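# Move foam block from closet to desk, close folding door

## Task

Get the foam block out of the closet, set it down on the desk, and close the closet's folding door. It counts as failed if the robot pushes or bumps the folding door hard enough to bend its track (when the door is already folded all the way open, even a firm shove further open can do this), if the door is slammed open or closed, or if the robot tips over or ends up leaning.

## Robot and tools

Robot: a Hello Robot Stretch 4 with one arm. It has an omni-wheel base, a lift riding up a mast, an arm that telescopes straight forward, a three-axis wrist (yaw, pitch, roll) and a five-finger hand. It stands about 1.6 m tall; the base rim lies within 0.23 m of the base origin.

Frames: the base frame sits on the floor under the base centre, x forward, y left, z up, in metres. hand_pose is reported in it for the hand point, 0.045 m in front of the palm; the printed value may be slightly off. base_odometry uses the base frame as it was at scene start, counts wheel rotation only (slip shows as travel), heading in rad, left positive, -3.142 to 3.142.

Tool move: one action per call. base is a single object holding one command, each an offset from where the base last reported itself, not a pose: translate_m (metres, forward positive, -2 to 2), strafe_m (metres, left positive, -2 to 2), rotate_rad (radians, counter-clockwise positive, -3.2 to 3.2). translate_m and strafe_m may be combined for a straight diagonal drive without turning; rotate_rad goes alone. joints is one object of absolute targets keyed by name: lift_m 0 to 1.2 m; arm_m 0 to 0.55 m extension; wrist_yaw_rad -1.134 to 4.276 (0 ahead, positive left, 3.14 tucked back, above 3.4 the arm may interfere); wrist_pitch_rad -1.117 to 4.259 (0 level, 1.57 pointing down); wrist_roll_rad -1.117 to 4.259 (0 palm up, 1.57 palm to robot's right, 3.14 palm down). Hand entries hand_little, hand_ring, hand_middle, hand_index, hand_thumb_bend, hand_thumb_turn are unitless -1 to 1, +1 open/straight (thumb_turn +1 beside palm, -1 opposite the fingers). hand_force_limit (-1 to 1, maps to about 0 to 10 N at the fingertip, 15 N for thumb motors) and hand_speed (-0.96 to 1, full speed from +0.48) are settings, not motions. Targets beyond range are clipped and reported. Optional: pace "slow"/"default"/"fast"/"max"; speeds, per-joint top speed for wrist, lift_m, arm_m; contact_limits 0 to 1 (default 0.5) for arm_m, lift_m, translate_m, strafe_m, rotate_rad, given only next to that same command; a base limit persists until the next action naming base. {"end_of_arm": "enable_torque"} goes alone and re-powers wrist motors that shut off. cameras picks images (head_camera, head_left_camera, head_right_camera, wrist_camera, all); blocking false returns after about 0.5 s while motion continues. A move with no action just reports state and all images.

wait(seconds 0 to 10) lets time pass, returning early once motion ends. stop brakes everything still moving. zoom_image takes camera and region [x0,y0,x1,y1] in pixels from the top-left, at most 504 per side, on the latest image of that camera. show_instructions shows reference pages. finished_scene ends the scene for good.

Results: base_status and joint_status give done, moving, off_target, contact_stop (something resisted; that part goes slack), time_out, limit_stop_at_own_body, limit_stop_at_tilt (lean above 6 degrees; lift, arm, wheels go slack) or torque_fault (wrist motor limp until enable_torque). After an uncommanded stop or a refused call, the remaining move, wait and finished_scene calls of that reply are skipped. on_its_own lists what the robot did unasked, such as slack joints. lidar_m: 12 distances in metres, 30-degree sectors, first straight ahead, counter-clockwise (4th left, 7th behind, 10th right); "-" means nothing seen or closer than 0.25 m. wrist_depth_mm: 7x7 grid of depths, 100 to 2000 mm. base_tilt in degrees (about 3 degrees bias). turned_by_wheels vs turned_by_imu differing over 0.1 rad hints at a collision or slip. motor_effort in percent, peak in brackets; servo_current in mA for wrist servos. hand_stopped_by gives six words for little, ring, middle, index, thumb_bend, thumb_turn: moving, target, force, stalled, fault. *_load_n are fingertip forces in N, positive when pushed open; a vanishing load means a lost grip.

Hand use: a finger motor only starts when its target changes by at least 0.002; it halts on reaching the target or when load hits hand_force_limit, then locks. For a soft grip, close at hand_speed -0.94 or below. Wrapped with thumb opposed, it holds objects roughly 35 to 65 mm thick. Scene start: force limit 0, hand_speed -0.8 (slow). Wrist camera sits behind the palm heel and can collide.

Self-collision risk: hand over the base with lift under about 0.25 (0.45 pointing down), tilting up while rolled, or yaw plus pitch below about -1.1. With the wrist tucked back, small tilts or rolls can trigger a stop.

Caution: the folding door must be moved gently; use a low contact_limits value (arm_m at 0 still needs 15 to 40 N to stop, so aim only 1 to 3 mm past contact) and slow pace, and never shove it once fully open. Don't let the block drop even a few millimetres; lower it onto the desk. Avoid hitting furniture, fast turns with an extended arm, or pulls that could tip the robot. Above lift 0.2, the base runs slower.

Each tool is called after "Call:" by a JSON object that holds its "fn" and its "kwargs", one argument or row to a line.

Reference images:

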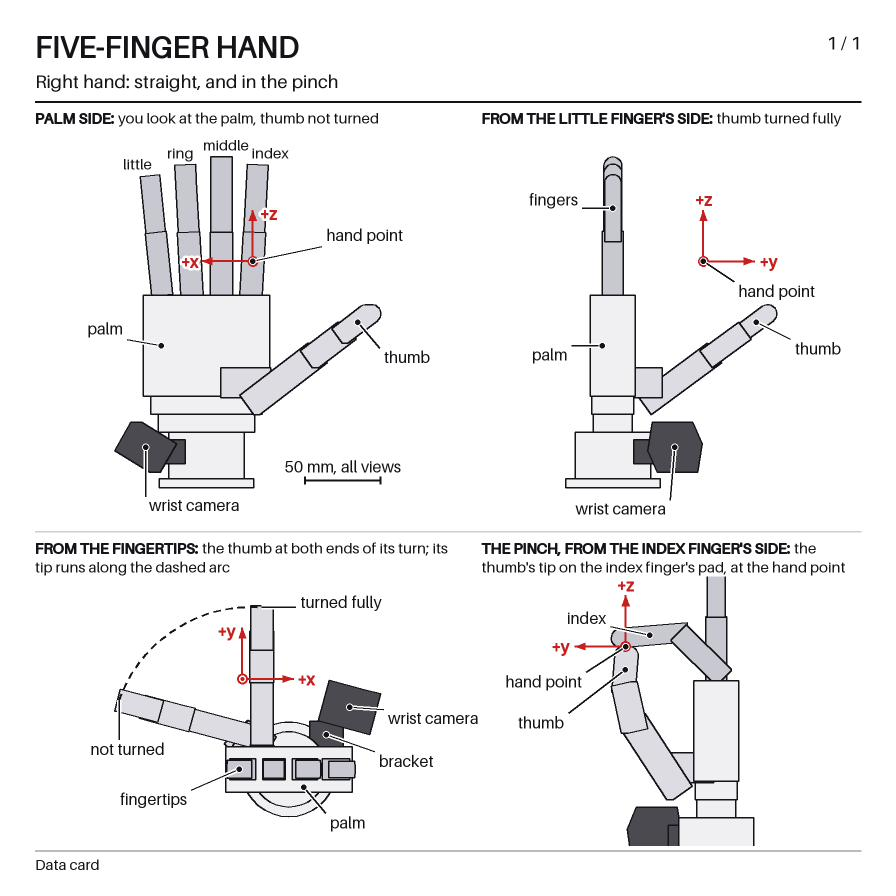

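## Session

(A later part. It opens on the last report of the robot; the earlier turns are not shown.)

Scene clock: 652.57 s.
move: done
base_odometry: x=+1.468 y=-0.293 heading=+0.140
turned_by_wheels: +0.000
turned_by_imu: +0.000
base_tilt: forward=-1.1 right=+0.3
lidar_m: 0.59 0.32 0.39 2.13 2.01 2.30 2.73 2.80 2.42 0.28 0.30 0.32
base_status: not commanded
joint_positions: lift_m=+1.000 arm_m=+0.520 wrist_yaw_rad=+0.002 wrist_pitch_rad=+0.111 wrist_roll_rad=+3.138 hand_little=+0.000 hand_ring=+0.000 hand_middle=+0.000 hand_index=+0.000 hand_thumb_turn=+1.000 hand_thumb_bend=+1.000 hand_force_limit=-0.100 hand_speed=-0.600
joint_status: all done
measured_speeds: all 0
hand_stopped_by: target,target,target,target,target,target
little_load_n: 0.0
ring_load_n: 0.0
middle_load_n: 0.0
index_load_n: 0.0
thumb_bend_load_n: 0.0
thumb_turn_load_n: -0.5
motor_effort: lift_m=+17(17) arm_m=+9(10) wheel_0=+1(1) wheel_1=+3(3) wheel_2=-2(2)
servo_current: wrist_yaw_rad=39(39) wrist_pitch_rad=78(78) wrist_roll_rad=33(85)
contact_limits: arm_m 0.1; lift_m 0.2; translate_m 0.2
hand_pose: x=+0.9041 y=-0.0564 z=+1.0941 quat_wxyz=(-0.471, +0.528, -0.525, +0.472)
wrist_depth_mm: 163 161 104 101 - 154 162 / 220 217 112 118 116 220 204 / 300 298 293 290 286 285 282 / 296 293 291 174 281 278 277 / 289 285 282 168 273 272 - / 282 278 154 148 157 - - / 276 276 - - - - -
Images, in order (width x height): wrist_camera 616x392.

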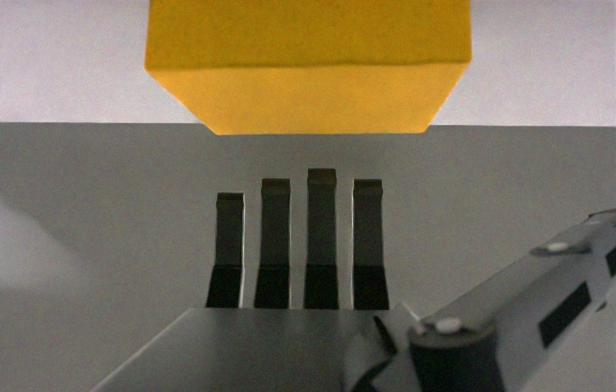

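Call:
{"fn": "move", "kwargs": {
  "joints": {"arm_m": 0.537},
  "pace": "slow",
  "contact_limits": {"arm_m": 0.1},
  "cameras": ["wrist_camera"]
}}

Call:
{"fn": "move", "kwargs": {
  "joints": {"lift_m": 0.975},
  "pace": "slow",
  "contact_limits": {"lift_m": 0.1},
  "cameras": ["wrist_camera"]
}}

Scene clock: 670.43 s.
move: done
base_odometry: x=+1.468 y=-0.293 heading=+0.140
turned_by_wheels: +0.000
turned_by_imu: +0.001
base_tilt: forward=-1.1 right=+0.5
lidar_m: 0.59 0.33 0.38 2.13 2.01 2.31 2.75 2.84 2.40 0.27 0.31 0.33
base_status: not commanded
joint_positions: lift_m=+1.000 arm_m=+0.537 wrist_yaw_rad=+0.002 wrist_pitch_rad=+0.111 wrist_roll_rad=+3.138 hand_little=+0.000 hand_ring=+0.000 hand_middle=+0.000 hand_index=+0.000 hand_thumb_turn=+1.000 hand_thumb_bend=+1.000 hand_force_limit=-0.100 hand_speed=-0.600
joint_status: all done
measured_speeds: all 0
hand_stopped_by: target,target,target,target,target,target
little_load_n: 0.0
ring_load_n: 0.0
middle_load_n: 0.0
index_load_n: 0.0
thumb_bend_load_n: 0.0
thumb_turn_load_n: 0.0
motor_effort: lift_m=+17(17) arm_m=+10(13) wheel_0=+1(1) wheel_1=+3(3) wheel_2=-2(2)
servo_current: wrist_yaw_rad=26(46) wrist_pitch_rad=65(72) wrist_roll_rad=59(59)
contact_limits: arm_m 0.1; lift_m 0.2; translate_m 0.2
hand_pose: x=+0.9211 y=-0.0564 z=+1.0941 quat_wxyz=(-0.471, +0.528, -0.525, +0.472)
wrist_depth_mm: 163 162 - - - - - / 219 217 119 118 116 220 204 / 285 282 277 273 270 267 264 / 278 274 272 173 264 263 258 / 271 267 264 169 257 256 - / 265 262 153 148 157 - - / 259 258 - - - - -
Images, in order (width x height): wrist_camera 616x392.

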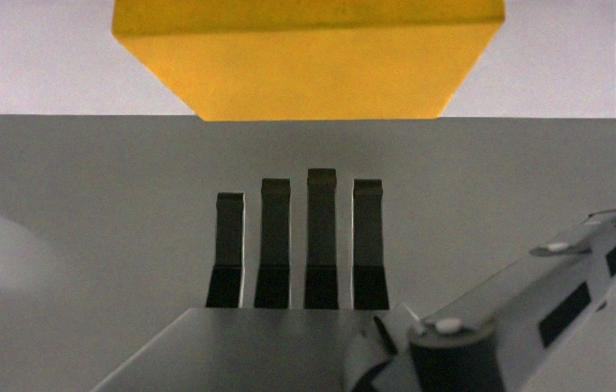

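Scene clock: 671.43 s.
move: done
base_odometry: x=+1.468 y=-0.293 heading=+0.140
turned_by_wheels: +0.000
turned_by_imu: +0.000
base_tilt: forward=-1.1 right=+0.5
lidar_m: 0.60 0.32 0.38 2.13 2.01 2.32 2.74 2.84 2.40 0.27 0.30 0.33
base_status: not commanded
joint_positions: lift_m=+0.975 arm_m=+0.537 wrist_yaw_rad=+0.002 wrist_pitch_rad=+0.111 wrist_roll_rad=+3.138 hand_little=+0.000 hand_ring=+0.000 hand_middle=+0.000 hand_index=+0.000 hand_thumb_turn=+1.000 hand_thumb_bend=+1.000 hand_force_limit=-0.100 hand_speed=-0.600
joint_status: all done
measured_speeds: all 0
hand_stopped_by: target,target,target,target,target,target
little_load_n: 0.0
ring_load_n: 0.0
middle_load_n: 0.0
index_load_n: 0.0
thumb_bend_load_n: 0.0
thumb_turn_load_n: -0.5
motor_effort: lift_m=+17(21) arm_m=+9(10) wheel_0=+1(1) wheel_1=+3(3) wheel_2=-2(2)
servo_current: wrist_yaw_rad=33(39) wrist_pitch_rad=72(72) wrist_roll_rad=26(59)
contact_limits: arm_m 0.1; lift_m 0.1; translate_m 0.2
hand_pose: x=+0.9211 y=-0.0564 z=+1.0692 quat_wxyz=(-0.471, +0.528, -0.525, +0.472)
wrist_depth_mm: 119 119 - - - - - / 161 - - - - - - / 248 278 - - - - 263 / 278 274 268 171 171 262 259 / 272 267 265 169 256 256 - / 265 262 153 148 157 - - / 259 258 - - - - -
Images, in order (width x height): wrist_camera 616x392.

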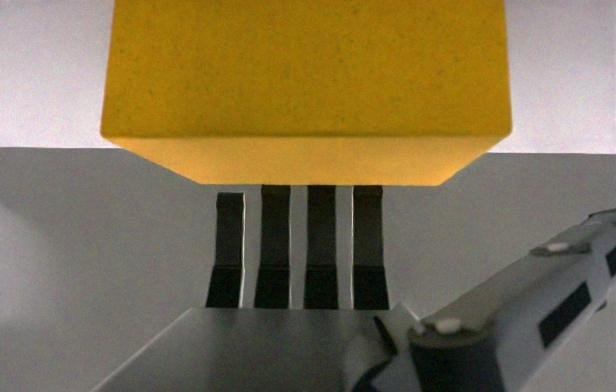

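Call:
{"fn": "move", "kwargs": {
  "joints": {"lift_m": 0.956},
  "pace": "slow",
  "contact_limits": {"lift_m": 0.1},
  "cameras": ["wrist_camera"]
}}

Call:
{"fn": "move", "kwargs": {
  "joints": {"arm_m": 0.47},
  "pace": "slow",
  "contact_limits": {"arm_m": 0.1},
  "cameras": ["wrist_camera", "head_camera"]
}}

Scene clock: 680.60 s.
move: done
base_odometry: x=+1.468 y=-0.293 heading=+0.140
turned_by_wheels: +0.000
turned_by_imu: +0.001
base_tilt: forward=-1.1 right=+0.5
lidar_m: 0.60 0.32 0.38 2.14 2.02 2.31 2.73 2.84 2.39 0.27 0.30 0.33
base_status: not commanded
joint_positions: lift_m=+0.956 arm_m=+0.537 wrist_yaw_rad=+0.002 wrist_pitch_rad=+0.111 wrist_roll_rad=+3.138 hand_little=+0.000 hand_ring=+0.000 hand_middle=+0.000 hand_index=+0.000 hand_thumb_turn=+1.000 hand_thumb_bend=+1.000 hand_force_limit=-0.100 hand_speed=-0.600
joint_status: all done
measured_speeds: all 0
hand_stopped_by: target,target,target,target,target,target
little_load_n: 0.0
ring_load_n: 0.0
middle_load_n: 0.0
index_load_n: 0.0
thumb_bend_load_n: 0.0
thumb_turn_load_n: 0.0
motor_effort: lift_m=+17(19) arm_m=+9(10) wheel_0=+1(1) wheel_1=+3(3) wheel_2=-2(2)
servo_current: wrist_yaw_rad=33(46) wrist_pitch_rad=59(72) wrist_roll_rad=52(52)
contact_limits: arm_m 0.1; lift_m 0.1; translate_m 0.2
hand_pose: x=+0.9211 y=-0.0564 z=+1.0502 quat_wxyz=(-0.471, +0.528, -0.525, +0.472)
wrist_depth_mm: - - - - - - - / 117 - - - - - - / 181 - - - - - - / 278 - - - - - - / 272 267 264 168 255 257 - / 266 262 153 148 157 - - / 258 258 - - - - -
Images, in order (width x height): wrist_camera 616x392.

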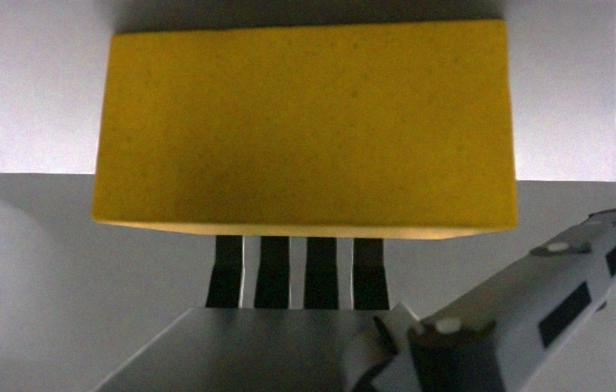

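Scene clock: 682.53 s.
move: done
base_odometry: x=+1.468 y=-0.293 heading=+0.140
turned_by_wheels: +0.000
turned_by_imu: +0.001
base_tilt: forward=-1.0 right=+0.5
lidar_m: 0.60 0.31 0.39 2.14 2.02 2.30 2.75 2.83 2.40 0.28 0.30 0.33
base_status: not commanded
joint_positions: lift_m=+0.956 arm_m=+0.470 wrist_yaw_rad=+0.002 wrist_pitch_rad=+0.111 wrist_roll_rad=+3.138 hand_little=+0.000 hand_ring=+0.000 hand_middle=+0.000 hand_index=+0.000 hand_thumb_turn=+1.000 hand_thumb_bend=+1.000 hand_force_limit=-0.100 hand_speed=-0.600
joint_status: all done
measured_speeds: all 0
hand_stopped_by: target,target,target,target,target,target
little_load_n: 0.0
ring_load_n: 0.0
middle_load_n: 0.0
index_load_n: 0.0
thumb_bend_load_n: 0.0
thumb_turn_load_n: -0.5
motor_effort: lift_m=+17(17) arm_m=-10(14) wheel_0=+1(1) wheel_1=+3(3) wheel_2=-2(2)
servo_current: wrist_yaw_rad=39(46) wrist_pitch_rad=72(72) wrist_roll_rad=46(65)
contact_limits: arm_m 0.1; lift_m 0.1; translate_m 0.2
hand_pose: x=+0.8548 y=-0.0564 z=+1.0502 quat_wxyz=(-0.471, +0.528, -0.525, +0.472)
wrist_depth_mm: - - - - - - - / 118 116 114 115 112 110 - / 181 175 114 114 113 137 177 / 342 334 112 111 110 265 310 / 338 334 171 168 167 320 - / 330 327 153 148 157 - - / 322 322 - - - - -
pictures: head_camera, wrist_camera
Images, in order (width x height): head_camera 420x560, wrist_camera 616x392.

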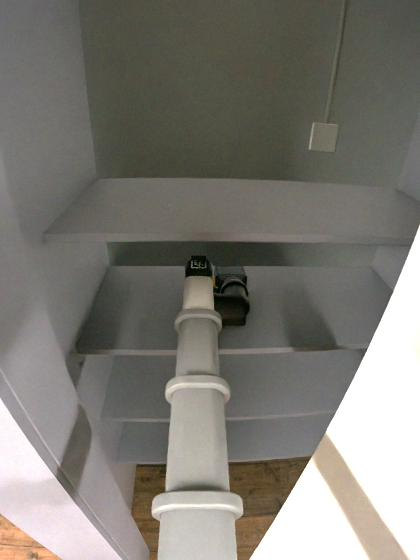

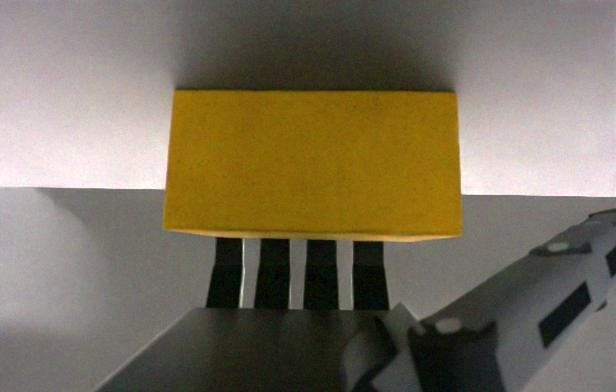

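Call:
{"fn": "move", "kwargs": {
  "joints": {"arm_m": 0.28},
  "pace": "slow",
  "contact_limits": {"arm_m": 0.1},
  "cameras": ["wrist_camera", "head_camera"]
}}

Scene clock: 707.23 s.
move: done
base_odometry: x=+1.468 y=-0.293 heading=+0.140
turned_by_wheels: +0.000
turned_by_imu: +0.002
base_tilt: forward=-1.2 right=+0.4
lidar_m: 0.59 0.32 0.38 2.13 2.03 2.32 2.75 2.82 2.40 0.28 0.31 0.32
base_status: not commanded
joint_positions: lift_m=+0.956 arm_m=+0.280 wrist_yaw_rad=+0.002 wrist_pitch_rad=+0.111 wrist_roll_rad=+3.138 hand_little=+0.000 hand_ring=+0.000 hand_middle=+0.000 hand_index=+0.000 hand_thumb_turn=+1.000 hand_thumb_bend=+1.000 hand_force_limit=-0.100 hand_speed=-0.600
joint_status: all done
measured_speeds: all 0
hand_stopped_by: target,target,target,target,target,target
little_load_n: 0.0
ring_load_n: 0.0
middle_load_n: 0.0
index_load_n: 0.0
thumb_bend_load_n: 0.0
thumb_turn_load_n: 0.0
motor_effort: lift_m=+17(17) arm_m=-9(13) wheel_0=+1(1) wheel_1=+3(3) wheel_2=-2(2)
servo_current: wrist_yaw_rad=26(46) wrist_pitch_rad=72(72) wrist_roll_rad=33(78)
contact_limits: arm_m 0.1; lift_m 0.1; translate_m 0.2
hand_pose: x=+0.6648 y=-0.0564 z=+1.0502 quat_wxyz=(-0.471, +0.528, -0.525, +0.472)
wrist_depth_mm: 585 580 574 569 554 544 549 / 125 123 121 116 118 117 - / 182 178 115 114 113 138 162 / 319 264 112 111 111 233 265 / 530 525 171 167 166 500 - / 517 517 153 148 153 - - / 508 508 - - - - -
pictures: head_camera, wrist_camera
Images, in order (width x height): head_camera 420x560, wrist_camera 616x392.

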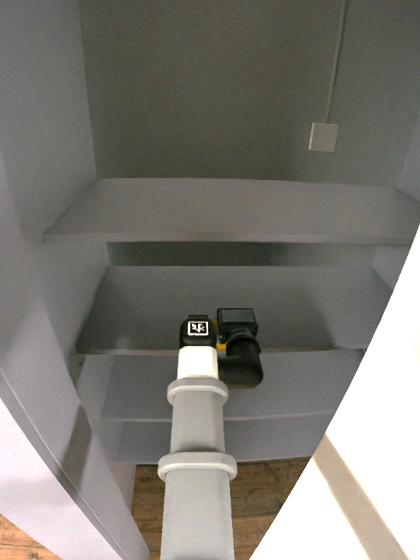

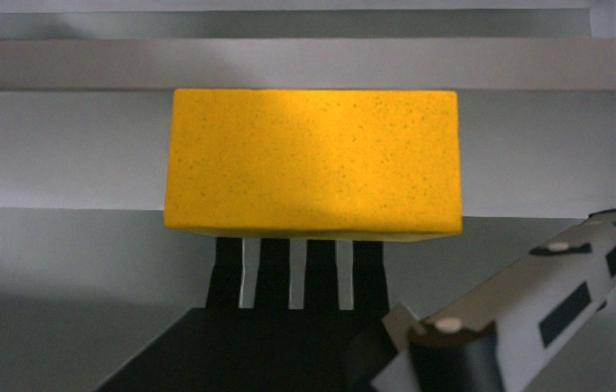

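Call:
{"fn": "move", "kwargs": {
  "joints": {"arm_m": 0.264},
  "pace": "slow",
  "contact_limits": {"arm_m": 0.1},
  "cameras": ["wrist_camera"]
}}

Scene clock: 711.83 s.
move: done
base_odometry: x=+1.468 y=-0.293 heading=+0.140
turned_by_wheels: +0.000
turned_by_imu: +0.001
base_tilt: forward=-1.1 right=+0.5
lidar_m: 0.59 0.32 0.39 2.13 2.01 2.32 2.76 2.82 2.39 0.28 0.30 0.32
base_status: not commanded
joint_positions: lift_m=+0.956 arm_m=+0.264 wrist_yaw_rad=+0.002 wrist_pitch_rad=+0.111 wrist_roll_rad=+3.138 hand_little=+0.000 hand_ring=+0.000 hand_middle=+0.000 hand_index=+0.000 hand_thumb_turn=+1.000 hand_thumb_bend=+1.000 hand_force_limit=-0.100 hand_speed=-0.600
joint_status: all done
measured_speeds: all 0
hand_stopped_by: target,target,target,target,target,target
little_load_n: 0.0
ring_load_n: 0.0
middle_load_n: 0.0
index_load_n: 0.0
thumb_bend_load_n: 0.0
thumb_turn_load_n: -0.5
motor_effort: lift_m=+17(17) arm_m=-9(12) wheel_0=+1(2) wheel_1=+3(3) wheel_2=-2(2)
servo_current: wrist_yaw_rad=20(39) wrist_pitch_rad=72(72) wrist_roll_rad=33(59)
contact_limits: arm_m 0.1; lift_m 0.1; translate_m 0.2
hand_pose: x=+0.6488 y=-0.0564 z=+1.0502 quat_wxyz=(-0.471, +0.528, -0.525, +0.472)
wrist_depth_mm: 603 591 585 585 574 569 559 / 141 139 138 136 117 133 132 / 183 179 116 115 114 150 162 / 320 306 113 112 111 233 266 / 549 539 170 165 162 517 - / 539 530 153 148 153 - - / 525 517 - - - - -
Images, in order (width x height): wrist_camera 616x392.

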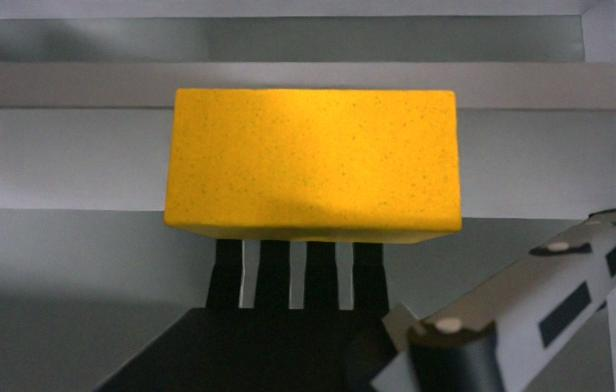

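Call:
{"fn": "move", "kwargs": {
  "joints": {"arm_m": 0.271},
  "pace": "slow",
  "cameras": []
}}

Call:
{"fn": "move", "kwargs": {
  "joints": {"lift_m": 1.09},
  "pace": "slow",
  "cameras": []
}}

Call:
{"fn": "move", "kwargs": {
  "joints": {"wrist_pitch_rad": 0.5, "arm_m": 0.288, "hand_little": 0.3, "hand_ring": 0.3, "hand_middle": 0.3, "hand_index": 0.3, "hand_thumb_turn": -1.0},
  "cameras": ["wrist_camera", "head_camera"]
}}

Scene clock: 720.83 s.
move: done
base_odometry: x=+1.468 y=-0.293 heading=+0.140
turned_by_wheels: +0.000
turned_by_imu: +0.001
base_tilt: forward=-1.0 right=+0.4
lidar_m: 0.59 0.31 0.38 2.14 2.01 2.32 2.74 2.84 2.40 0.28 0.29 0.33
base_status: not commanded
joint_positions: lift_m=+0.956 arm_m=+0.271 wrist_yaw_rad=+0.002 wrist_pitch_rad=+0.111 wrist_roll_rad=+3.138 hand_little=+0.000 hand_ring=+0.000 hand_middle=+0.000 hand_index=+0.000 hand_thumb_turn=+1.000 hand_thumb_bend=+1.000 hand_force_limit=-0.100 hand_speed=-0.600
joint_status: all done
measured_speeds: all 0
hand_stopped_by: target,target,target,target,target,target
little_load_n: 0.0
ring_load_n: 0.0
middle_load_n: 0.0
index_load_n: 0.0
thumb_bend_load_n: 0.0
thumb_turn_load_n: 0.0
motor_effort: lift_m=+17(17) arm_m=+9(12) wheel_0=+1(1) wheel_1=+3(3) wheel_2=-2(2)
servo_current: wrist_yaw_rad=33(46) wrist_pitch_rad=65(72) wrist_roll_rad=46(59)
contact_limits: lift_m 0.1; translate_m 0.2
hand_pose: x=+0.6551 y=-0.0564 z=+1.0502 quat_wxyz=(-0.471, +0.528, -0.525, +0.472)
wrist_depth_mm: 603 585 585 574 569 564 549 / 137 135 133 131 130 128 127 / 182 177 111 111 110 138 162 / 319 306 109 108 107 231 265 / 544 539 170 167 168 512 - / 530 525 153 148 153 - - / 525 512 - - - - -

Scene clock: 722.77 s.
move: done
base_odometry: x=+1.468 y=-0.293 heading=+0.140
turned_by_wheels: +0.000
turned_by_imu: +0.001
base_tilt: forward=-1.1 right=+0.5
lidar_m: 0.59 0.31 0.37 2.14 2.02 2.30 2.74 2.85 2.40 0.28 0.30 0.33
base_status: not commanded
joint_positions: lift_m=+1.090 arm_m=+0.271 wrist_yaw_rad=+0.002 wrist_pitch_rad=+0.111 wrist_roll_rad=+3.138 hand_little=+0.000 hand_ring=+0.000 hand_middle=+0.000 hand_index=+0.000 hand_thumb_turn=+1.000 hand_thumb_bend=+1.000 hand_force_limit=-0.100 hand_speed=-0.600
joint_status: all done
measured_speeds: all 0
hand_stopped_by: target,target,target,target,target,target
little_load_n: 0.0
ring_load_n: 0.0
middle_load_n: 0.0
index_load_n: 0.0
thumb_bend_load_n: 0.0
thumb_turn_load_n: 0.0
motor_effort: lift_m=+25(31) arm_m=+9(10) wheel_0=+1(1) wheel_1=+3(3) wheel_2=-2(2)
servo_current: wrist_yaw_rad=26(46) wrist_pitch_rad=65(72) wrist_roll_rad=33(72)
contact_limits: translate_m 0.2
hand_pose: x=+0.6551 y=-0.0564 z=+1.1835 quat_wxyz=(-0.471, +0.528, -0.525, +0.472)
wrist_depth_mm: 304 301 298 310 304 303 301 / - - - - - - - / 564 559 559 549 544 535 535 / 554 549 549 173 530 525 521 / 544 535 525 168 170 517 - / 539 521 153 148 153 - - / 290 - - - - - -

Scene clock: 725.83 s.
move: done
base_odometry: x=+1.468 y=-0.293 heading=+0.140
turned_by_wheels: +0.000
turned_by_imu: +0.001
base_tilt: forward=-1.1 right=+0.4
lidar_m: 0.61 0.32 0.39 2.14 2.00 2.33 2.75 2.84 2.41 0.29 0.29 0.34
base_status: not commanded
joint_positions: lift_m=+1.090 arm_m=+0.288 wrist_yaw_rad=+0.002 wrist_pitch_rad=+0.500 wrist_roll_rad=+3.138 hand_little=+0.300 hand_ring=+0.300 hand_middle=+0.300 hand_index=+0.300 hand_thumb_turn=-1.000 hand_thumb_bend=+1.000 hand_force_limit=-0.100 hand_speed=-0.600
joint_status: all done
measured_speeds: all 0
hand_stopped_by: target,target,target,target,target,target
little_load_n: 0.0
ring_load_n: 0.0
middle_load_n: 0.0
index_load_n: 0.0
thumb_bend_load_n: 0.0
thumb_turn_load_n: 0.0
motor_effort: lift_m=+25(25) arm_m=+10(10) wheel_0=+1(1) wheel_1=+2(3) wheel_2=-2(2)
servo_current: wrist_yaw_rad=39(46) wrist_pitch_rad=46(59) wrist_roll_rad=39(78)
contact_limits: translate_m 0.2
hand_pose: x=+0.6240 y=-0.0565 z=+1.1088 quat_wxyz=(-0.360, +0.610, -0.606, +0.361)
wrist_depth_mm: 217 214 208 180 182 203 - / 225 224 207 167 170 215 213 / 272 268 255 194 - 258 255 / 315 322 306 300 - 306 301 / - - - 178 - - - / 554 544 158 151 - - 512 / 504 512 - - - - 488
pictures: head_camera, wrist_camera
Images, in order (width x height): head_camera 420x560, wrist_camera 616x392.

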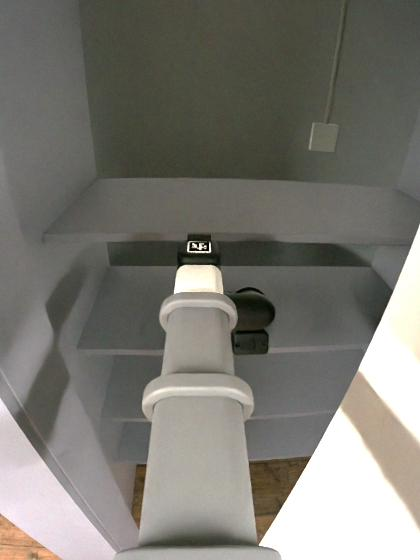

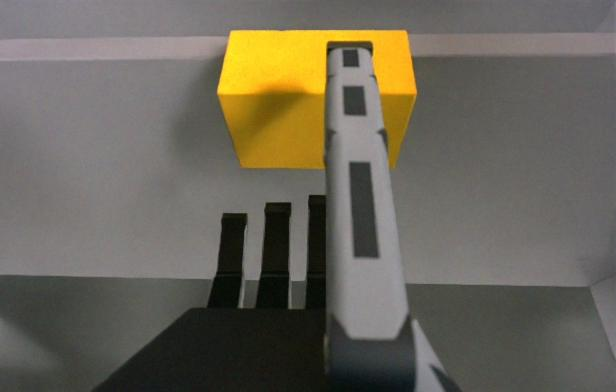

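Call:
{"fn": "move", "kwargs": {
  "joints": {"arm_m": 0.3, "hand_little": 0.45, "hand_ring": 0.45, "hand_middle": 0.45, "hand_index": 0.45},
  "cameras": []
}}

Call:
{"fn": "move", "kwargs": {
  "joints": {"lift_m": 1.034},
  "pace": "slow",
  "contact_limits": {"lift_m": 0.1},
  "cameras": ["wrist_camera", "head_camera", "head_right_camera"]
}}

Scene clock: 736.13 s.
move: done
base_odometry: x=+1.468 y=-0.293 heading=+0.140
turned_by_wheels: +0.000
turned_by_imu: +0.001
base_tilt: forward=-1.1 right=+0.4
lidar_m: 0.59 0.32 0.38 2.14 1.99 2.31 2.73 2.82 2.40 0.28 0.30 0.33
base_status: not commanded
joint_positions: lift_m=+1.090 arm_m=+0.300 wrist_yaw_rad=+0.002 wrist_pitch_rad=+0.500 wrist_roll_rad=+3.138 hand_little=+0.450 hand_ring=+0.450 hand_middle=+0.450 hand_index=+0.450 hand_thumb_turn=-1.000 hand_thumb_bend=+1.000 hand_force_limit=-0.100 hand_speed=-0.600
joint_status: all done
measured_speeds: all 0
hand_stopped_by: target,target,target,target,target,target
little_load_n: 0.0
ring_load_n: 0.0
middle_load_n: 0.0
index_load_n: 0.0
thumb_bend_load_n: 0.0
thumb_turn_load_n: 0.0
motor_effort: lift_m=+25(25) arm_m=+9(12) wheel_0=+1(1) wheel_1=+3(3) wheel_2=-2(2)
servo_current: wrist_yaw_rad=33(46) wrist_pitch_rad=46(52) wrist_roll_rad=59(59)
contact_limits: translate_m 0.2
hand_pose: x=+0.6360 y=-0.0565 z=+1.1087 quat_wxyz=(-0.360, +0.610, -0.607, +0.361)
wrist_depth_mm: 204 202 195 168 168 195 193 / 225 224 206 158 154 215 213 / 272 270 257 193 - 257 254 / 315 320 317 301 - 304 303 / - - 189 - - - - / 544 530 160 153 - 521 508 / 500 504 - - - - 477

Scene clock: 737.47 s.
move: done
base_odometry: x=+1.468 y=-0.293 heading=+0.140
turned_by_wheels: +0.000
turned_by_imu: +0.000
base_tilt: forward=-1.1 right=+0.3
lidar_m: 0.60 0.33 0.39 2.14 2.03 2.30 2.74 2.83 2.39 0.28 0.31 0.33
base_status: not commanded
joint_positions: lift_m=+1.034 arm_m=+0.300 wrist_yaw_rad=+0.002 wrist_pitch_rad=+0.501 wrist_roll_rad=+3.138 hand_little=+0.450 hand_ring=+0.450 hand_middle=+0.450 hand_index=+0.450 hand_thumb_turn=-1.000 hand_thumb_bend=+1.000 hand_force_limit=-0.100 hand_speed=-0.600
joint_status: all done
measured_speeds: all 0
hand_stopped_by: target,target,target,target,target,target
little_load_n: 0.0
ring_load_n: 0.0
middle_load_n: 0.0
index_load_n: 0.0
thumb_bend_load_n: 0.0
thumb_turn_load_n: 0.0
motor_effort: lift_m=+17(22) arm_m=+9(10) wheel_0=+0(1) wheel_1=+3(3) wheel_2=-2(2)
servo_current: wrist_yaw_rad=33(46) wrist_pitch_rad=52(52) wrist_roll_rad=52(65)
contact_limits: lift_m 0.1; translate_m 0.2
hand_pose: x=+0.6360 y=-0.0565 z=+1.0534 quat_wxyz=(-0.360, +0.610, -0.607, +0.361)
wrist_depth_mm: - - - - - - - / 175 174 148 114 114 165 - / 183 181 139 135 134 173 178 / 233 229 135 133 - 216 213 / 294 290 268 176 - 285 281 / 525 525 138 153 - - - / 500 500 - - - - 477
pictures: head_camera, head_right_camera, wrist_camera
Images, in order (width x height): head_camera 420x560, head_right_camera 420x672, wrist_camera 616x392.

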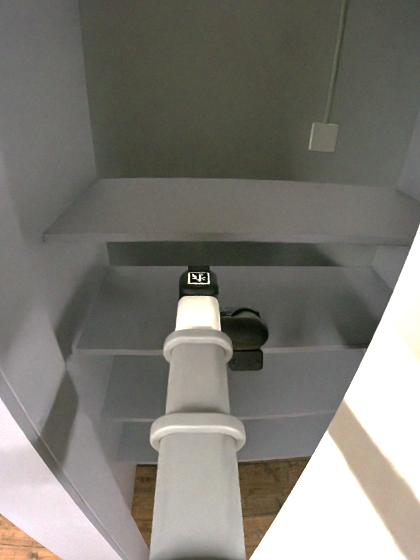

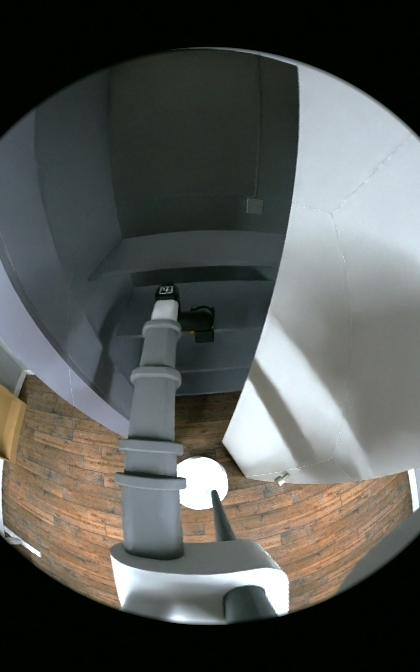

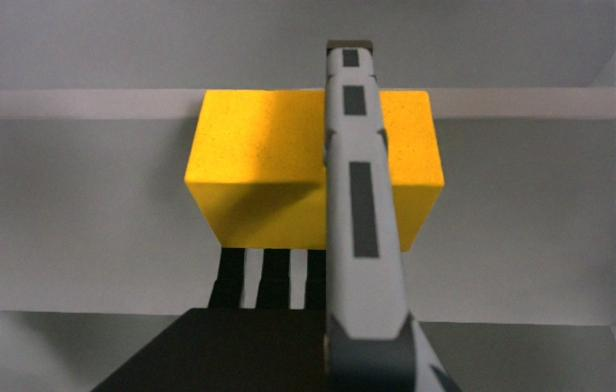

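Call:
{"fn": "move", "kwargs": {
  "joints": {"hand_force_limit": -0.4, "hand_speed": -0.85},
  "cameras": []
}}

Call:
{"fn": "move", "kwargs": {
  "joints": {"hand_little": -0.4, "hand_ring": -0.4, "hand_middle": -0.4, "hand_index": -0.4, "hand_thumb_bend": -0.4},
  "cameras": ["wrist_camera"]
}}

Scene clock: 741.90 s.
move: done
base_odometry: x=+1.468 y=-0.293 heading=+0.140
turned_by_wheels: +0.000
turned_by_imu: +0.001
base_tilt: forward=-1.1 right=+0.4
lidar_m: 0.58 0.33 0.38 2.14 2.01 2.31 2.74 2.83 2.40 0.26 0.30 0.34
base_status: not commanded
joint_positions: lift_m=+1.034 arm_m=+0.300 wrist_yaw_rad=+0.002 wrist_pitch_rad=+0.501 wrist_roll_rad=+3.138 hand_little=+0.450 hand_ring=+0.450 hand_middle=+0.450 hand_index=+0.450 hand_thumb_turn=-1.000 hand_thumb_bend=+1.000 hand_force_limit=-0.400 hand_speed=-0.850
joint_status: all done
measured_speeds: all 0
hand_stopped_by: target,target,target,target,target,target
little_load_n: 0.0
ring_load_n: 0.0
middle_load_n: 0.0
index_load_n: 0.0
thumb_bend_load_n: 0.0
thumb_turn_load_n: 0.0
motor_effort: lift_m=+17(17) arm_m=+9(9) wheel_0=+0(1) wheel_1=+3(3) wheel_2=-2(2)
servo_current: wrist_yaw_rad=39(39) wrist_pitch_rad=46(46) wrist_roll_rad=26(59)
contact_limits: lift_m 0.1; translate_m 0.2
hand_pose: x=+0.6360 y=-0.0565 z=+1.0534 quat_wxyz=(-0.360, +0.610, -0.607, +0.361)
wrist_depth_mm: - - - - - - - / 176 173 148 114 114 166 - / 184 180 139 136 134 172 178 / 233 229 136 133 - 216 213 / 294 289 268 176 - 283 279 / 521 525 138 153 - - - / 492 500 - - - - 477

Scene clock: 747.73 s.
move: off_target
base_odometry: x=+1.468 y=-0.293 heading=+0.140
turned_by_wheels: +0.000
turned_by_imu: +0.002
base_tilt: forward=-1.1 right=+0.4
lidar_m: 0.59 0.33 0.38 2.14 2.03 2.32 2.74 2.84 2.41 0.29 0.28 0.33
base_status: not commanded
joint_positions: lift_m=+1.034 arm_m=+0.300 wrist_yaw_rad=+0.002 wrist_pitch_rad=+0.501 wrist_roll_rad=+3.138 hand_little=+0.063 hand_ring=+0.105 hand_middle=+0.132 hand_index=+0.118 hand_thumb_turn=-1.000 hand_thumb_bend=+0.840 hand_force_limit=-0.400 hand_speed=-0.850
joint_status: hand_little off_target (ended at +0.063, target -0.400); hand_ring off_target (ended at +0.105, target -0.400); hand_middle off_target (ended at +0.132, target -0.400); hand_index off_target (ended at +0.118, target -0.400); hand_thumb_bend off_target (ended at +0.840, target -0.400)
measured_speeds: all 0
hand_stopped_by: force,force,force,force,force,target
little_load_n: 4.0
ring_load_n: 2.0
middle_load_n: 0.0
index_load_n: 2.5
thumb_bend_load_n: 9.0
thumb_turn_load_n: 5.0
motor_effort: lift_m=+17(17) arm_m=+10(10) wheel_0=+1(1) wheel_1=+3(3) wheel_2=-2(2)
servo_current: wrist_yaw_rad=20(52) wrist_pitch_rad=52(59) wrist_roll_rad=78(78)
contact_limits: lift_m 0.1; translate_m 0.2
hand_pose: x=+0.6360 y=-0.0565 z=+1.0534 quat_wxyz=(-0.360, +0.610, -0.607, +0.361)
wrist_depth_mm: - - - - - - - / 176 173 137 131 131 165 - / 184 181 123 123 123 172 178 / 234 229 136 134 - 216 213 / 296 290 174 167 - 286 282 / 525 521 138 149 - - - / 496 504 - - - - 477
Images, in order (width x height): wrist_camera 616x392.

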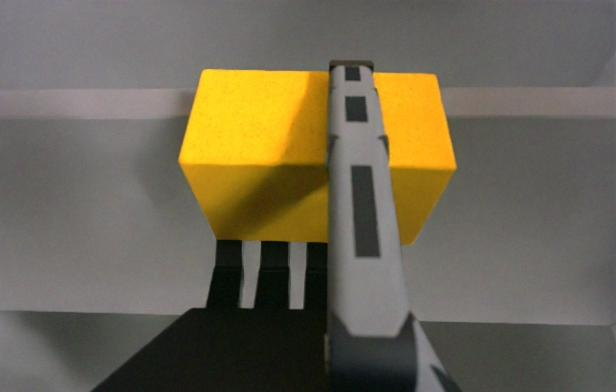

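Call:
{"fn": "move", "kwargs": {
  "joints": {"hand_little": 0.32, "hand_ring": 0.32, "hand_middle": 0.32, "hand_index": 0.32, "hand_thumb_bend": 1.0},
  "cameras": []
}}

Call:
{"fn": "move", "kwargs": {
  "joints": {"arm_m": 0.28},
  "pace": "slow",
  "contact_limits": {"arm_m": 0.1},
  "cameras": ["wrist_camera"]
}}

Call:
{"fn": "move", "kwargs": {
  "joints": {"hand_thumb_bend": -0.2},
  "cameras": ["wrist_camera"]
}}

Scene clock: 757.47 s.
move: done
base_odometry: x=+1.468 y=-0.293 heading=+0.140
turned_by_wheels: +0.000
turned_by_imu: +0.001
base_tilt: forward=-1.1 right=+0.5
lidar_m: 0.59 0.33 0.37 2.13 2.02 2.30 2.73 2.84 2.39 0.29 0.30 0.33
base_status: not commanded
joint_positions: lift_m=+1.034 arm_m=+0.300 wrist_yaw_rad=+0.002 wrist_pitch_rad=+0.501 wrist_roll_rad=+3.138 hand_little=+0.320 hand_ring=+0.320 hand_middle=+0.320 hand_index=+0.320 hand_thumb_turn=-1.000 hand_thumb_bend=+1.000 hand_force_limit=-0.400 hand_speed=-0.850
joint_status: all done
measured_speeds: all 0
hand_stopped_by: target,target,target,target,target,target
little_load_n: 0.0
ring_load_n: 0.0
middle_load_n: 0.0
index_load_n: 0.0
thumb_bend_load_n: 0.0
thumb_turn_load_n: 0.0
motor_effort: lift_m=+17(17) arm_m=+10(10) wheel_0=+1(1) wheel_1=+3(3) wheel_2=-2(2)
servo_current: wrist_yaw_rad=26(39) wrist_pitch_rad=52(59) wrist_roll_rad=46(65)
contact_limits: lift_m 0.1; translate_m 0.2
hand_pose: x=+0.6360 y=-0.0565 z=+1.0534 quat_wxyz=(-0.360, +0.610, -0.607, +0.361)
wrist_depth_mm: - - - - - - - / 176 174 136 134 120 166 - / 183 181 126 126 125 172 178 / 233 229 135 133 - 216 213 / 296 290 268 174 - 282 281 / 525 521 138 152 - - - / 496 500 - - - - 473

Scene clock: 758.63 s.
move: done
base_odometry: x=+1.468 y=-0.293 heading=+0.140
turned_by_wheels: +0.000
turned_by_imu: +0.000
base_tilt: forward=-1.1 right=+0.5
lidar_m: 0.60 0.32 0.40 2.14 2.02 2.33 2.74 2.83 2.39 0.28 0.30 0.33
base_status: not commanded
joint_positions: lift_m=+1.034 arm_m=+0.280 wrist_yaw_rad=+0.002 wrist_pitch_rad=+0.501 wrist_roll_rad=+3.138 hand_little=+0.320 hand_ring=+0.320 hand_middle=+0.320 hand_index=+0.320 hand_thumb_turn=-1.000 hand_thumb_bend=+1.000 hand_force_limit=-0.400 hand_speed=-0.850
joint_status: all done
measured_speeds: all 0
hand_stopped_by: target,target,target,target,target,target
little_load_n: 0.0
ring_load_n: 0.0
middle_load_n: 0.0
index_load_n: 0.0
thumb_bend_load_n: 0.0
thumb_turn_load_n: 0.0
motor_effort: lift_m=+17(17) arm_m=-9(12) wheel_0=+1(1) wheel_1=+3(3) wheel_2=-2(2)
servo_current: wrist_yaw_rad=39(39) wrist_pitch_rad=46(52) wrist_roll_rad=39(65)
contact_limits: arm_m 0.1; lift_m 0.1; translate_m 0.2
hand_pose: x=+0.6167 y=-0.0565 z=+1.0534 quat_wxyz=(-0.360, +0.610, -0.607, +0.361)
wrist_depth_mm: - - - - - - - / - - - 113 113 - - / 191 189 145 141 140 179 178 / 232 230 141 134 - 216 213 / 297 289 268 171 - 285 282 / 544 539 138 151 - - - / 517 521 - - - - 492
Images, in order (width x height): wrist_camera 616x392.

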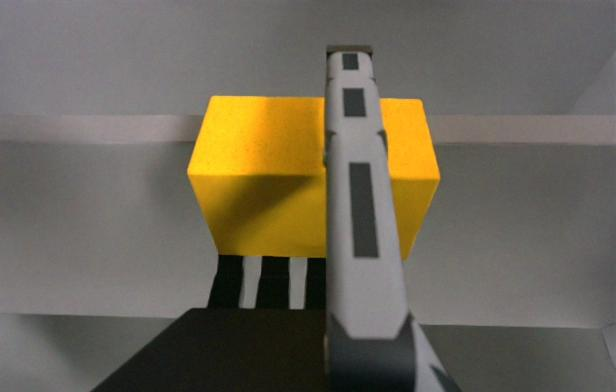

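Scene clock: 763.67 s.
move: off_target
base_odometry: x=+1.468 y=-0.293 heading=+0.140
turned_by_wheels: +0.000
turned_by_imu: +0.001
base_tilt: forward=-1.1 right=+0.4
lidar_m: 0.59 0.32 0.39 2.13 2.01 2.31 2.74 2.84 2.40 0.28 0.30 0.34
base_status: not commanded
joint_positions: lift_m=+1.034 arm_m=+0.280 wrist_yaw_rad=+0.002 wrist_pitch_rad=+0.501 wrist_roll_rad=+3.138 hand_little=+0.320 hand_ring=+0.320 hand_middle=+0.320 hand_index=+0.320 hand_thumb_turn=-1.000 hand_thumb_bend=+0.581 hand_force_limit=-0.400 hand_speed=-0.850
joint_status: hand_thumb_bend off_target (ended at +0.581, target -0.200)
measured_speeds: all 0
hand_stopped_by: target,target,target,target,force,target
little_load_n: 0.0
ring_load_n: 1.0
middle_load_n: 0.5
index_load_n: 2.5
thumb_bend_load_n: 4.5
thumb_turn_load_n: 0.0
motor_effort: lift_m=+17(17) arm_m=-9(10) wheel_0=+0(1) wheel_1=+3(3) wheel_2=-2(2)
servo_current: wrist_yaw_rad=26(46) wrist_pitch_rad=52(59) wrist_roll_rad=46(72)
contact_limits: arm_m 0.1; lift_m 0.1; translate_m 0.2
hand_pose: x=+0.6167 y=-0.0565 z=+1.0534 quat_wxyz=(-0.360, +0.610, -0.607, +0.361)
wrist_depth_mm: - - - - - - - / - - - - - - - / 191 189 146 138 141 180 179 / 233 229 141 133 - 216 213 / 296 287 267 171 - 283 281 / 549 535 138 151 - - - / 512 525 - - - - 492
Images, in order (width x height): wrist_camera 616x392.

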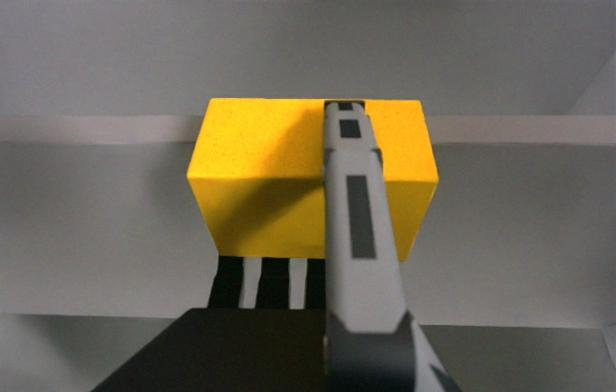

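Call:
{"fn": "move", "kwargs": {
  "joints": {"hand_thumb_bend": 0.95, "arm_m": 0.29},
  "pace": "slow",
  "cameras": []
}}

Call:
{"fn": "move", "kwargs": {
  "joints": {"lift_m": 1.066, "wrist_pitch_rad": 0.65, "arm_m": 0.317},
  "speeds": {"lift_m": 0.05, "wrist_pitch_rad": 0.25, "arm_m": 0.05},
  "cameras": ["wrist_camera"]
}}

Scene clock: 775.83 s.
move: done
base_odometry: x=+1.468 y=-0.293 heading=+0.140
turned_by_wheels: +0.000
turned_by_imu: +0.001
base_tilt: forward=-1.0 right=+0.4
lidar_m: 0.60 0.32 0.39 2.14 2.01 2.29 2.72 2.83 2.39 0.27 0.29 0.34
base_status: not commanded
joint_positions: lift_m=+1.034 arm_m=+0.290 wrist_yaw_rad=+0.002 wrist_pitch_rad=+0.501 wrist_roll_rad=+3.138 hand_little=+0.320 hand_ring=+0.320 hand_middle=+0.320 hand_index=+0.320 hand_thumb_turn=-1.000 hand_thumb_bend=+0.950 hand_force_limit=-0.400 hand_speed=-0.850
joint_status: all done
measured_speeds: all 0
hand_stopped_by: target,target,target,target,target,target
little_load_n: 0.0
ring_load_n: 0.0
middle_load_n: 0.0
index_load_n: 0.0
thumb_bend_load_n: 0.0
thumb_turn_load_n: 0.0
motor_effort: lift_m=+17(17) arm_m=+10(12) wheel_0=+1(2) wheel_1=+3(3) wheel_2=-2(2)
servo_current: wrist_yaw_rad=39(46) wrist_pitch_rad=52(52) wrist_roll_rad=33(65)
contact_limits: lift_m 0.1; translate_m 0.2
hand_pose: x=+0.6260 y=-0.0565 z=+1.0534 quat_wxyz=(-0.360, +0.610, -0.607, +0.361)
wrist_depth_mm: - - - - - - - / - - - 121 120 - - / 185 181 140 137 137 173 171 / 233 229 136 134 - 216 213 / 297 290 267 173 - 283 281 / 539 535 138 151 - - - / 508 508 - - - - 484

Scene clock: 776.93 s.
move: done
base_odometry: x=+1.468 y=-0.293 heading=+0.140
turned_by_wheels: +0.000
turned_by_imu: +0.000
base_tilt: forward=-1.1 right=+0.5
lidar_m: 0.60 0.29 0.37 2.14 2.00 2.29 2.75 2.83 2.40 0.29 0.31 0.33
base_status: not commanded
joint_positions: lift_m=+1.066 arm_m=+0.317 wrist_yaw_rad=+0.002 wrist_pitch_rad=+0.650 wrist_roll_rad=+3.138 hand_little=+0.320 hand_ring=+0.320 hand_middle=+0.320 hand_index=+0.320 hand_thumb_turn=-1.000 hand_thumb_bend=+0.950 hand_force_limit=-0.400 hand_speed=-0.850
joint_status: all done
measured_speeds: all 0
hand_stopped_by: target,target,target,target,target,target
little_load_n: 0.0
ring_load_n: 0.0
middle_load_n: 0.0
index_load_n: 0.0
thumb_bend_load_n: 0.0
thumb_turn_load_n: 0.0
motor_effort: lift_m=+25(28) arm_m=+9(11) wheel_0=+1(1) wheel_1=+3(3) wheel_2=-2(2)
servo_current: wrist_yaw_rad=39(52) wrist_pitch_rad=46(72) wrist_roll_rad=33(65)
contact_limits: translate_m 0.2
hand_pose: x=+0.6275 y=-0.0565 z=+1.0619 quat_wxyz=(-0.314, +0.635, -0.632, +0.314)
wrist_depth_mm: - - - - - - - / - - 158 149 121 - - / 194 200 140 138 136 185 179 / 235 232 160 153 - 219 216 / 290 285 266 173 - 265 263 / - - 138 151 - - 317 / 504 - - - - - 477
Images, in order (width x height): wrist_camera 616x392.

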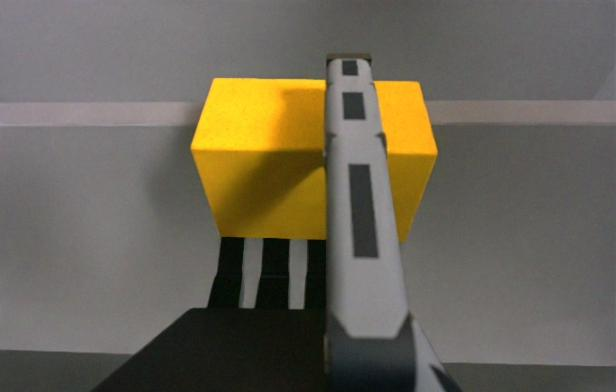

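Call:
{"fn": "move", "kwargs": {
  "joints": {"arm_m": 0.307},
  "pace": "slow",
  "cameras": []
}}

Call:
{"fn": "move", "kwargs": {
  "joints": {"hand_thumb_bend": -0.2},
  "cameras": ["wrist_camera"]
}}

Scene clock: 780.27 s.
move: done
base_odometry: x=+1.468 y=-0.293 heading=+0.140
turned_by_wheels: +0.000
turned_by_imu: +0.001
base_tilt: forward=-1.1 right=+0.3
lidar_m: 0.60 0.31 0.38 2.12 2.02 2.31 2.75 2.83 2.39 0.27 0.30 0.34
base_status: not commanded
joint_positions: lift_m=+1.066 arm_m=+0.307 wrist_yaw_rad=+0.002 wrist_pitch_rad=+0.650 wrist_roll_rad=+3.138 hand_little=+0.320 hand_ring=+0.320 hand_middle=+0.320 hand_index=+0.320 hand_thumb_turn=-1.000 hand_thumb_bend=+0.950 hand_force_limit=-0.400 hand_speed=-0.850
joint_status: all done
measured_speeds: all 0
hand_stopped_by: target,target,target,target,target,target
little_load_n: 0.0
ring_load_n: 0.0
middle_load_n: 0.5
index_load_n: 0.0
thumb_bend_load_n: 0.0
thumb_turn_load_n: 0.0
motor_effort: lift_m=+25(25) arm_m=-10(12) wheel_0=+1(1) wheel_1=+3(3) wheel_2=-2(2)
servo_current: wrist_yaw_rad=33(39) wrist_pitch_rad=46(52) wrist_roll_rad=46(59)
contact_limits: translate_m 0.2
hand_pose: x=+0.6182 y=-0.0565 z=+1.0619 quat_wxyz=(-0.314, +0.635, -0.632, +0.314)
wrist_depth_mm: - - - - - - - / - - - 118 112 - - / 202 200 141 141 - 191 185 / 233 231 160 154 - 219 216 / 290 286 258 177 - 266 264 / - - 138 152 - - 317 / 504 - - - - - 477

Scene clock: 785.10 s.
move: off_target
base_odometry: x=+1.468 y=-0.293 heading=+0.140
turned_by_wheels: +0.000
turned_by_imu: +0.001
base_tilt: forward=-1.1 right=+0.5
lidar_m: 0.59 0.32 0.38 2.14 2.02 2.30 2.74 2.85 2.40 0.26 0.29 0.33
base_status: not commanded
joint_positions: lift_m=+1.066 arm_m=+0.307 wrist_yaw_rad=+0.002 wrist_pitch_rad=+0.650 wrist_roll_rad=+3.138 hand_little=+0.320 hand_ring=+0.320 hand_middle=+0.320 hand_index=+0.320 hand_thumb_turn=-1.000 hand_thumb_bend=+0.581 hand_force_limit=-0.400 hand_speed=-0.850
joint_status: hand_thumb_bend off_target (ended at +0.581, target -0.200)
measured_speeds: all 0
hand_stopped_by: target,target,target,target,force,target
little_load_n: 0.0
ring_load_n: 1.0
middle_load_n: 2.0
index_load_n: 2.0
thumb_bend_load_n: 4.5
thumb_turn_load_n: 1.0
motor_effort: lift_m=+25(25) arm_m=-9(10) wheel_0=+1(1) wheel_1=+3(3) wheel_2=-2(2)
servo_current: wrist_yaw_rad=26(52) wrist_pitch_rad=52(59) wrist_roll_rad=46(65)
contact_limits: translate_m 0.2
hand_pose: x=+0.6182 y=-0.0565 z=+1.0619 quat_wxyz=(-0.314, +0.635, -0.632, +0.314)
wrist_depth_mm: - - - - - - - / - - - - - - - / 202 199 146 139 140 191 185 / 235 231 160 154 - 218 216 / 290 283 256 177 - 265 263 / - - 138 151 - - 317 / 508 - - - - - 484
Images, in order (width x height): wrist_camera 616x392.

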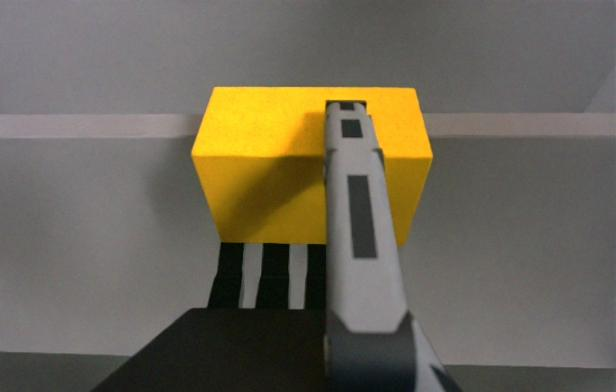

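Call:
{"fn": "move", "kwargs": {
  "joints": {"hand_little": -0.1, "hand_ring": -0.1, "hand_middle": -0.1, "hand_index": -0.1},
  "cameras": ["wrist_camera"]
}}

Scene clock: 788.50 s.
move: off_target
base_odometry: x=+1.468 y=-0.293 heading=+0.140
turned_by_wheels: +0.000
turned_by_imu: +0.001
base_tilt: forward=-1.1 right=+0.5
lidar_m: 0.58 0.32 0.39 2.13 2.03 2.33 2.73 2.84 2.41 0.28 0.28 0.33
base_status: not commanded
joint_positions: lift_m=+1.066 arm_m=+0.307 wrist_yaw_rad=+0.002 wrist_pitch_rad=+0.650 wrist_roll_rad=+3.138 hand_little=+0.267 hand_ring=+0.294 hand_middle=+0.308 hand_index=+0.295 hand_thumb_turn=-1.000 hand_thumb_bend=+0.582 hand_force_limit=-0.400 hand_speed=-0.850
joint_status: hand_little off_target (ended at +0.267, target -0.100); hand_ring off_target (ended at +0.294, target -0.100); hand_middle off_target (ended at +0.308, target -0.100); hand_index off_target (ended at +0.295, target -0.100)
measured_speeds: all 0
hand_stopped_by: force,force,force,force,force,target
little_load_n: 3.5
ring_load_n: 2.0
middle_load_n: 0.5
index_load_n: 5.5
thumb_bend_load_n: 10.0
thumb_turn_load_n: 3.5
motor_effort: lift_m=+25(25) arm_m=-9(10) wheel_0=+1(1) wheel_1=+3(3) wheel_2=-2(2)
servo_current: wrist_yaw_rad=33(46) wrist_pitch_rad=46(52) wrist_roll_rad=46(85)
contact_limits: translate_m 0.2
hand_pose: x=+0.6182 y=-0.0565 z=+1.0619 quat_wxyz=(-0.314, +0.635, -0.632, +0.314)
wrist_depth_mm: - - - - - - - / - - - 157 158 - - / 202 200 143 138 137 191 185 / 234 231 160 154 - 219 216 / 289 285 258 175 - 265 264 / - - 151 151 - - 319 / 504 - - - - - 488
Images, in order (width x height): wrist_camera 616x392.

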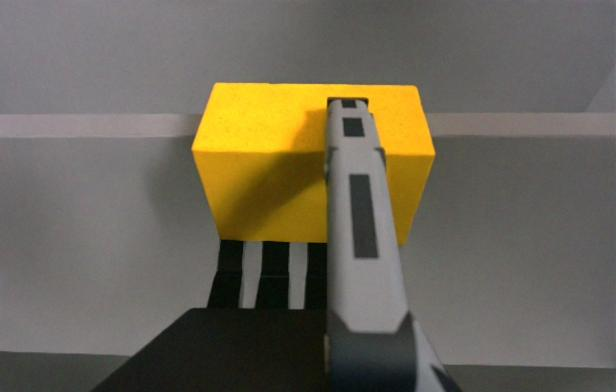

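Call:
{"fn": "move", "kwargs": {
  "joints": {"lift_m": 1.091},
  "speeds": {"lift_m": 0.03},
  "cameras": ["wrist_camera", "head_camera"]
}}

Scene clock: 793.73 s.
move: done
base_odometry: x=+1.468 y=-0.293 heading=+0.140
turned_by_wheels: +0.000
turned_by_imu: +0.001
base_tilt: forward=-1.1 right=+0.4
lidar_m: 0.60 0.31 0.39 2.14 2.01 2.31 2.73 2.82 2.39 0.28 0.30 0.31
base_status: not commanded
joint_positions: lift_m=+1.091 arm_m=+0.307 wrist_yaw_rad=+0.002 wrist_pitch_rad=+0.650 wrist_roll_rad=+3.138 hand_little=+0.267 hand_ring=+0.294 hand_middle=+0.308 hand_index=+0.295 hand_thumb_turn=-1.000 hand_thumb_bend=+0.582 hand_force_limit=-0.400 hand_speed=-0.850
joint_status: all done
measured_speeds: all 0
hand_stopped_by: force,force,force,force,force,target
little_load_n: 3.5
ring_load_n: 2.0
middle_load_n: 0.0
index_load_n: 5.5
thumb_bend_load_n: 10.0
thumb_turn_load_n: 3.5
motor_effort: lift_m=+24(29) arm_m=-9(10) wheel_0=+1(1) wheel_1=+3(3) wheel_2=-2(2)
servo_current: wrist_yaw_rad=33(46) wrist_pitch_rad=52(52) wrist_roll_rad=33(65)
contact_limits: translate_m 0.2
hand_pose: x=+0.6181 y=-0.0565 z=+1.0869 quat_wxyz=(-0.314, +0.635, -0.632, +0.314)
wrist_depth_mm: - - - - - - - / 211 213 163 158 158 203 202 / 229 229 143 139 137 217 215 / 273 270 160 154 - 257 254 / 322 317 185 176 - 310 307 / - - 138 151 - - - / 512 517 - - - - 492
pictures: head_camera, wrist_camera
Images, in order (width x height): head_camera 420x560, wrist_camera 616x392.

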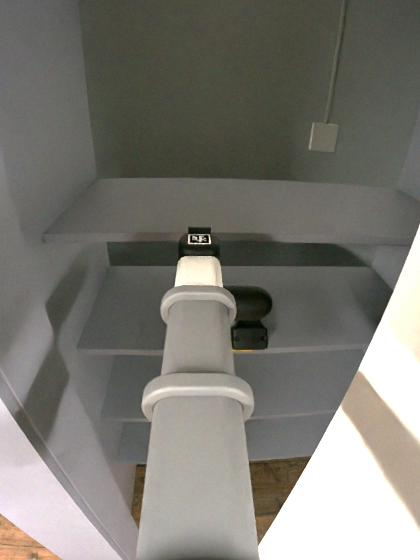

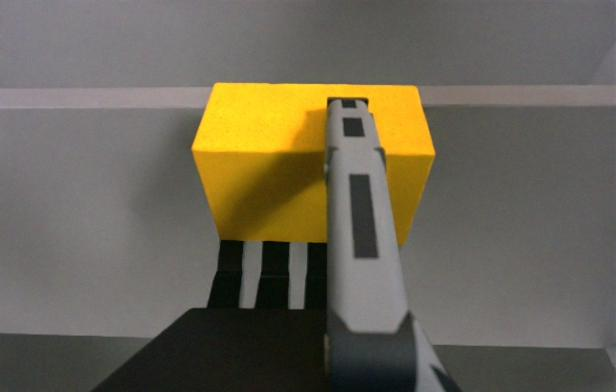

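Call:
{"fn": "move", "kwargs": {
  "base": {"translate_m": -0.75},
  "contact_limits": {"translate_m": 0.3},
  "pace": "default",
  "cameras": ["head_camera", "wrist_camera", "head_left_camera"]
}}

Scene clock: 803.70 s.
move: done
base_odometry: x=+0.725 y=-0.398 heading=+0.140
turned_by_wheels: +0.000
turned_by_imu: +0.000
base_tilt: forward=-1.1 right=+0.4
lidar_m: 0.99 1.05 2.22 1.67 1.70 2.08 1.99 2.04 2.13 2.30 2.10 0.81
base_status: done
joint_positions: lift_m=+1.091 arm_m=+0.307 wrist_yaw_rad=+0.002 wrist_pitch_rad=+0.650 wrist_roll_rad=+3.138 hand_little=+0.267 hand_ring=+0.294 hand_middle=+0.308 hand_index=+0.295 hand_thumb_turn=-1.000 hand_thumb_bend=+0.582 hand_force_limit=-0.400 hand_speed=-0.850
joint_status: not commanded
measured_speeds: all 0
hand_stopped_by: force,force,force,force,force,target
little_load_n: 3.5
ring_load_n: 1.5
middle_load_n: 0.0
index_load_n: 5.0
thumb_bend_load_n: 10.0
thumb_turn_load_n: 3.5
motor_effort: lift_m=+25(25) arm_m=-9(10) wheel_0=-1(7) wheel_1=-1(7) wheel_2=+0(10)
servo_current: wrist_yaw_rad=39(46) wrist_pitch_rad=46(52) wrist_roll_rad=46(65)
contact_limits: translate_m 0.3
hand_pose: x=+0.6181 y=-0.0565 z=+1.0869 quat_wxyz=(-0.314, +0.635, -0.632, +0.314)
wrist_depth_mm: 1205 549 - 1182 1182 1118 1182 / 1308 508 - 991 1281 904 1336 / 394 484 143 139 136 788 1499 / 359 459 160 154 - 683 676 / 347 436 512 176 - 621 603 / 332 415 157 151 - - 544 / 324 379 - - - - 492
pictures: head_camera, head_left_camera, wrist_camera
Images, in order (width x height): head_camera 420x560, head_left_camera 420x672, wrist_camera 616x392.

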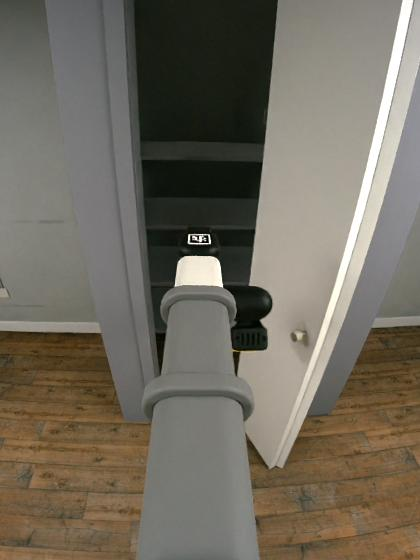

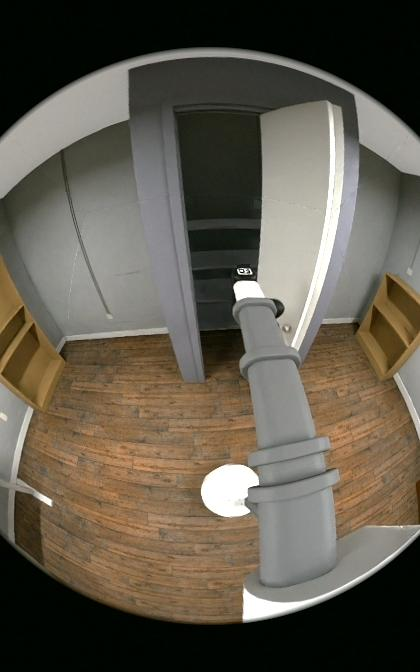

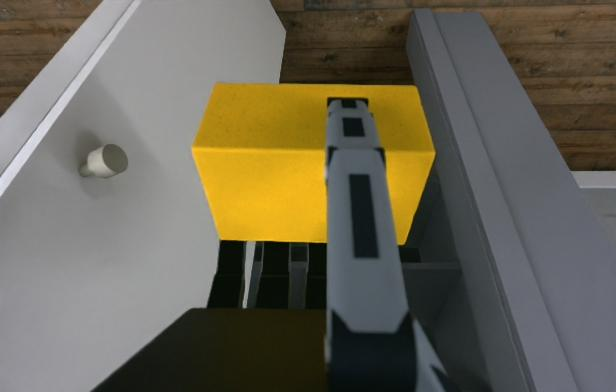

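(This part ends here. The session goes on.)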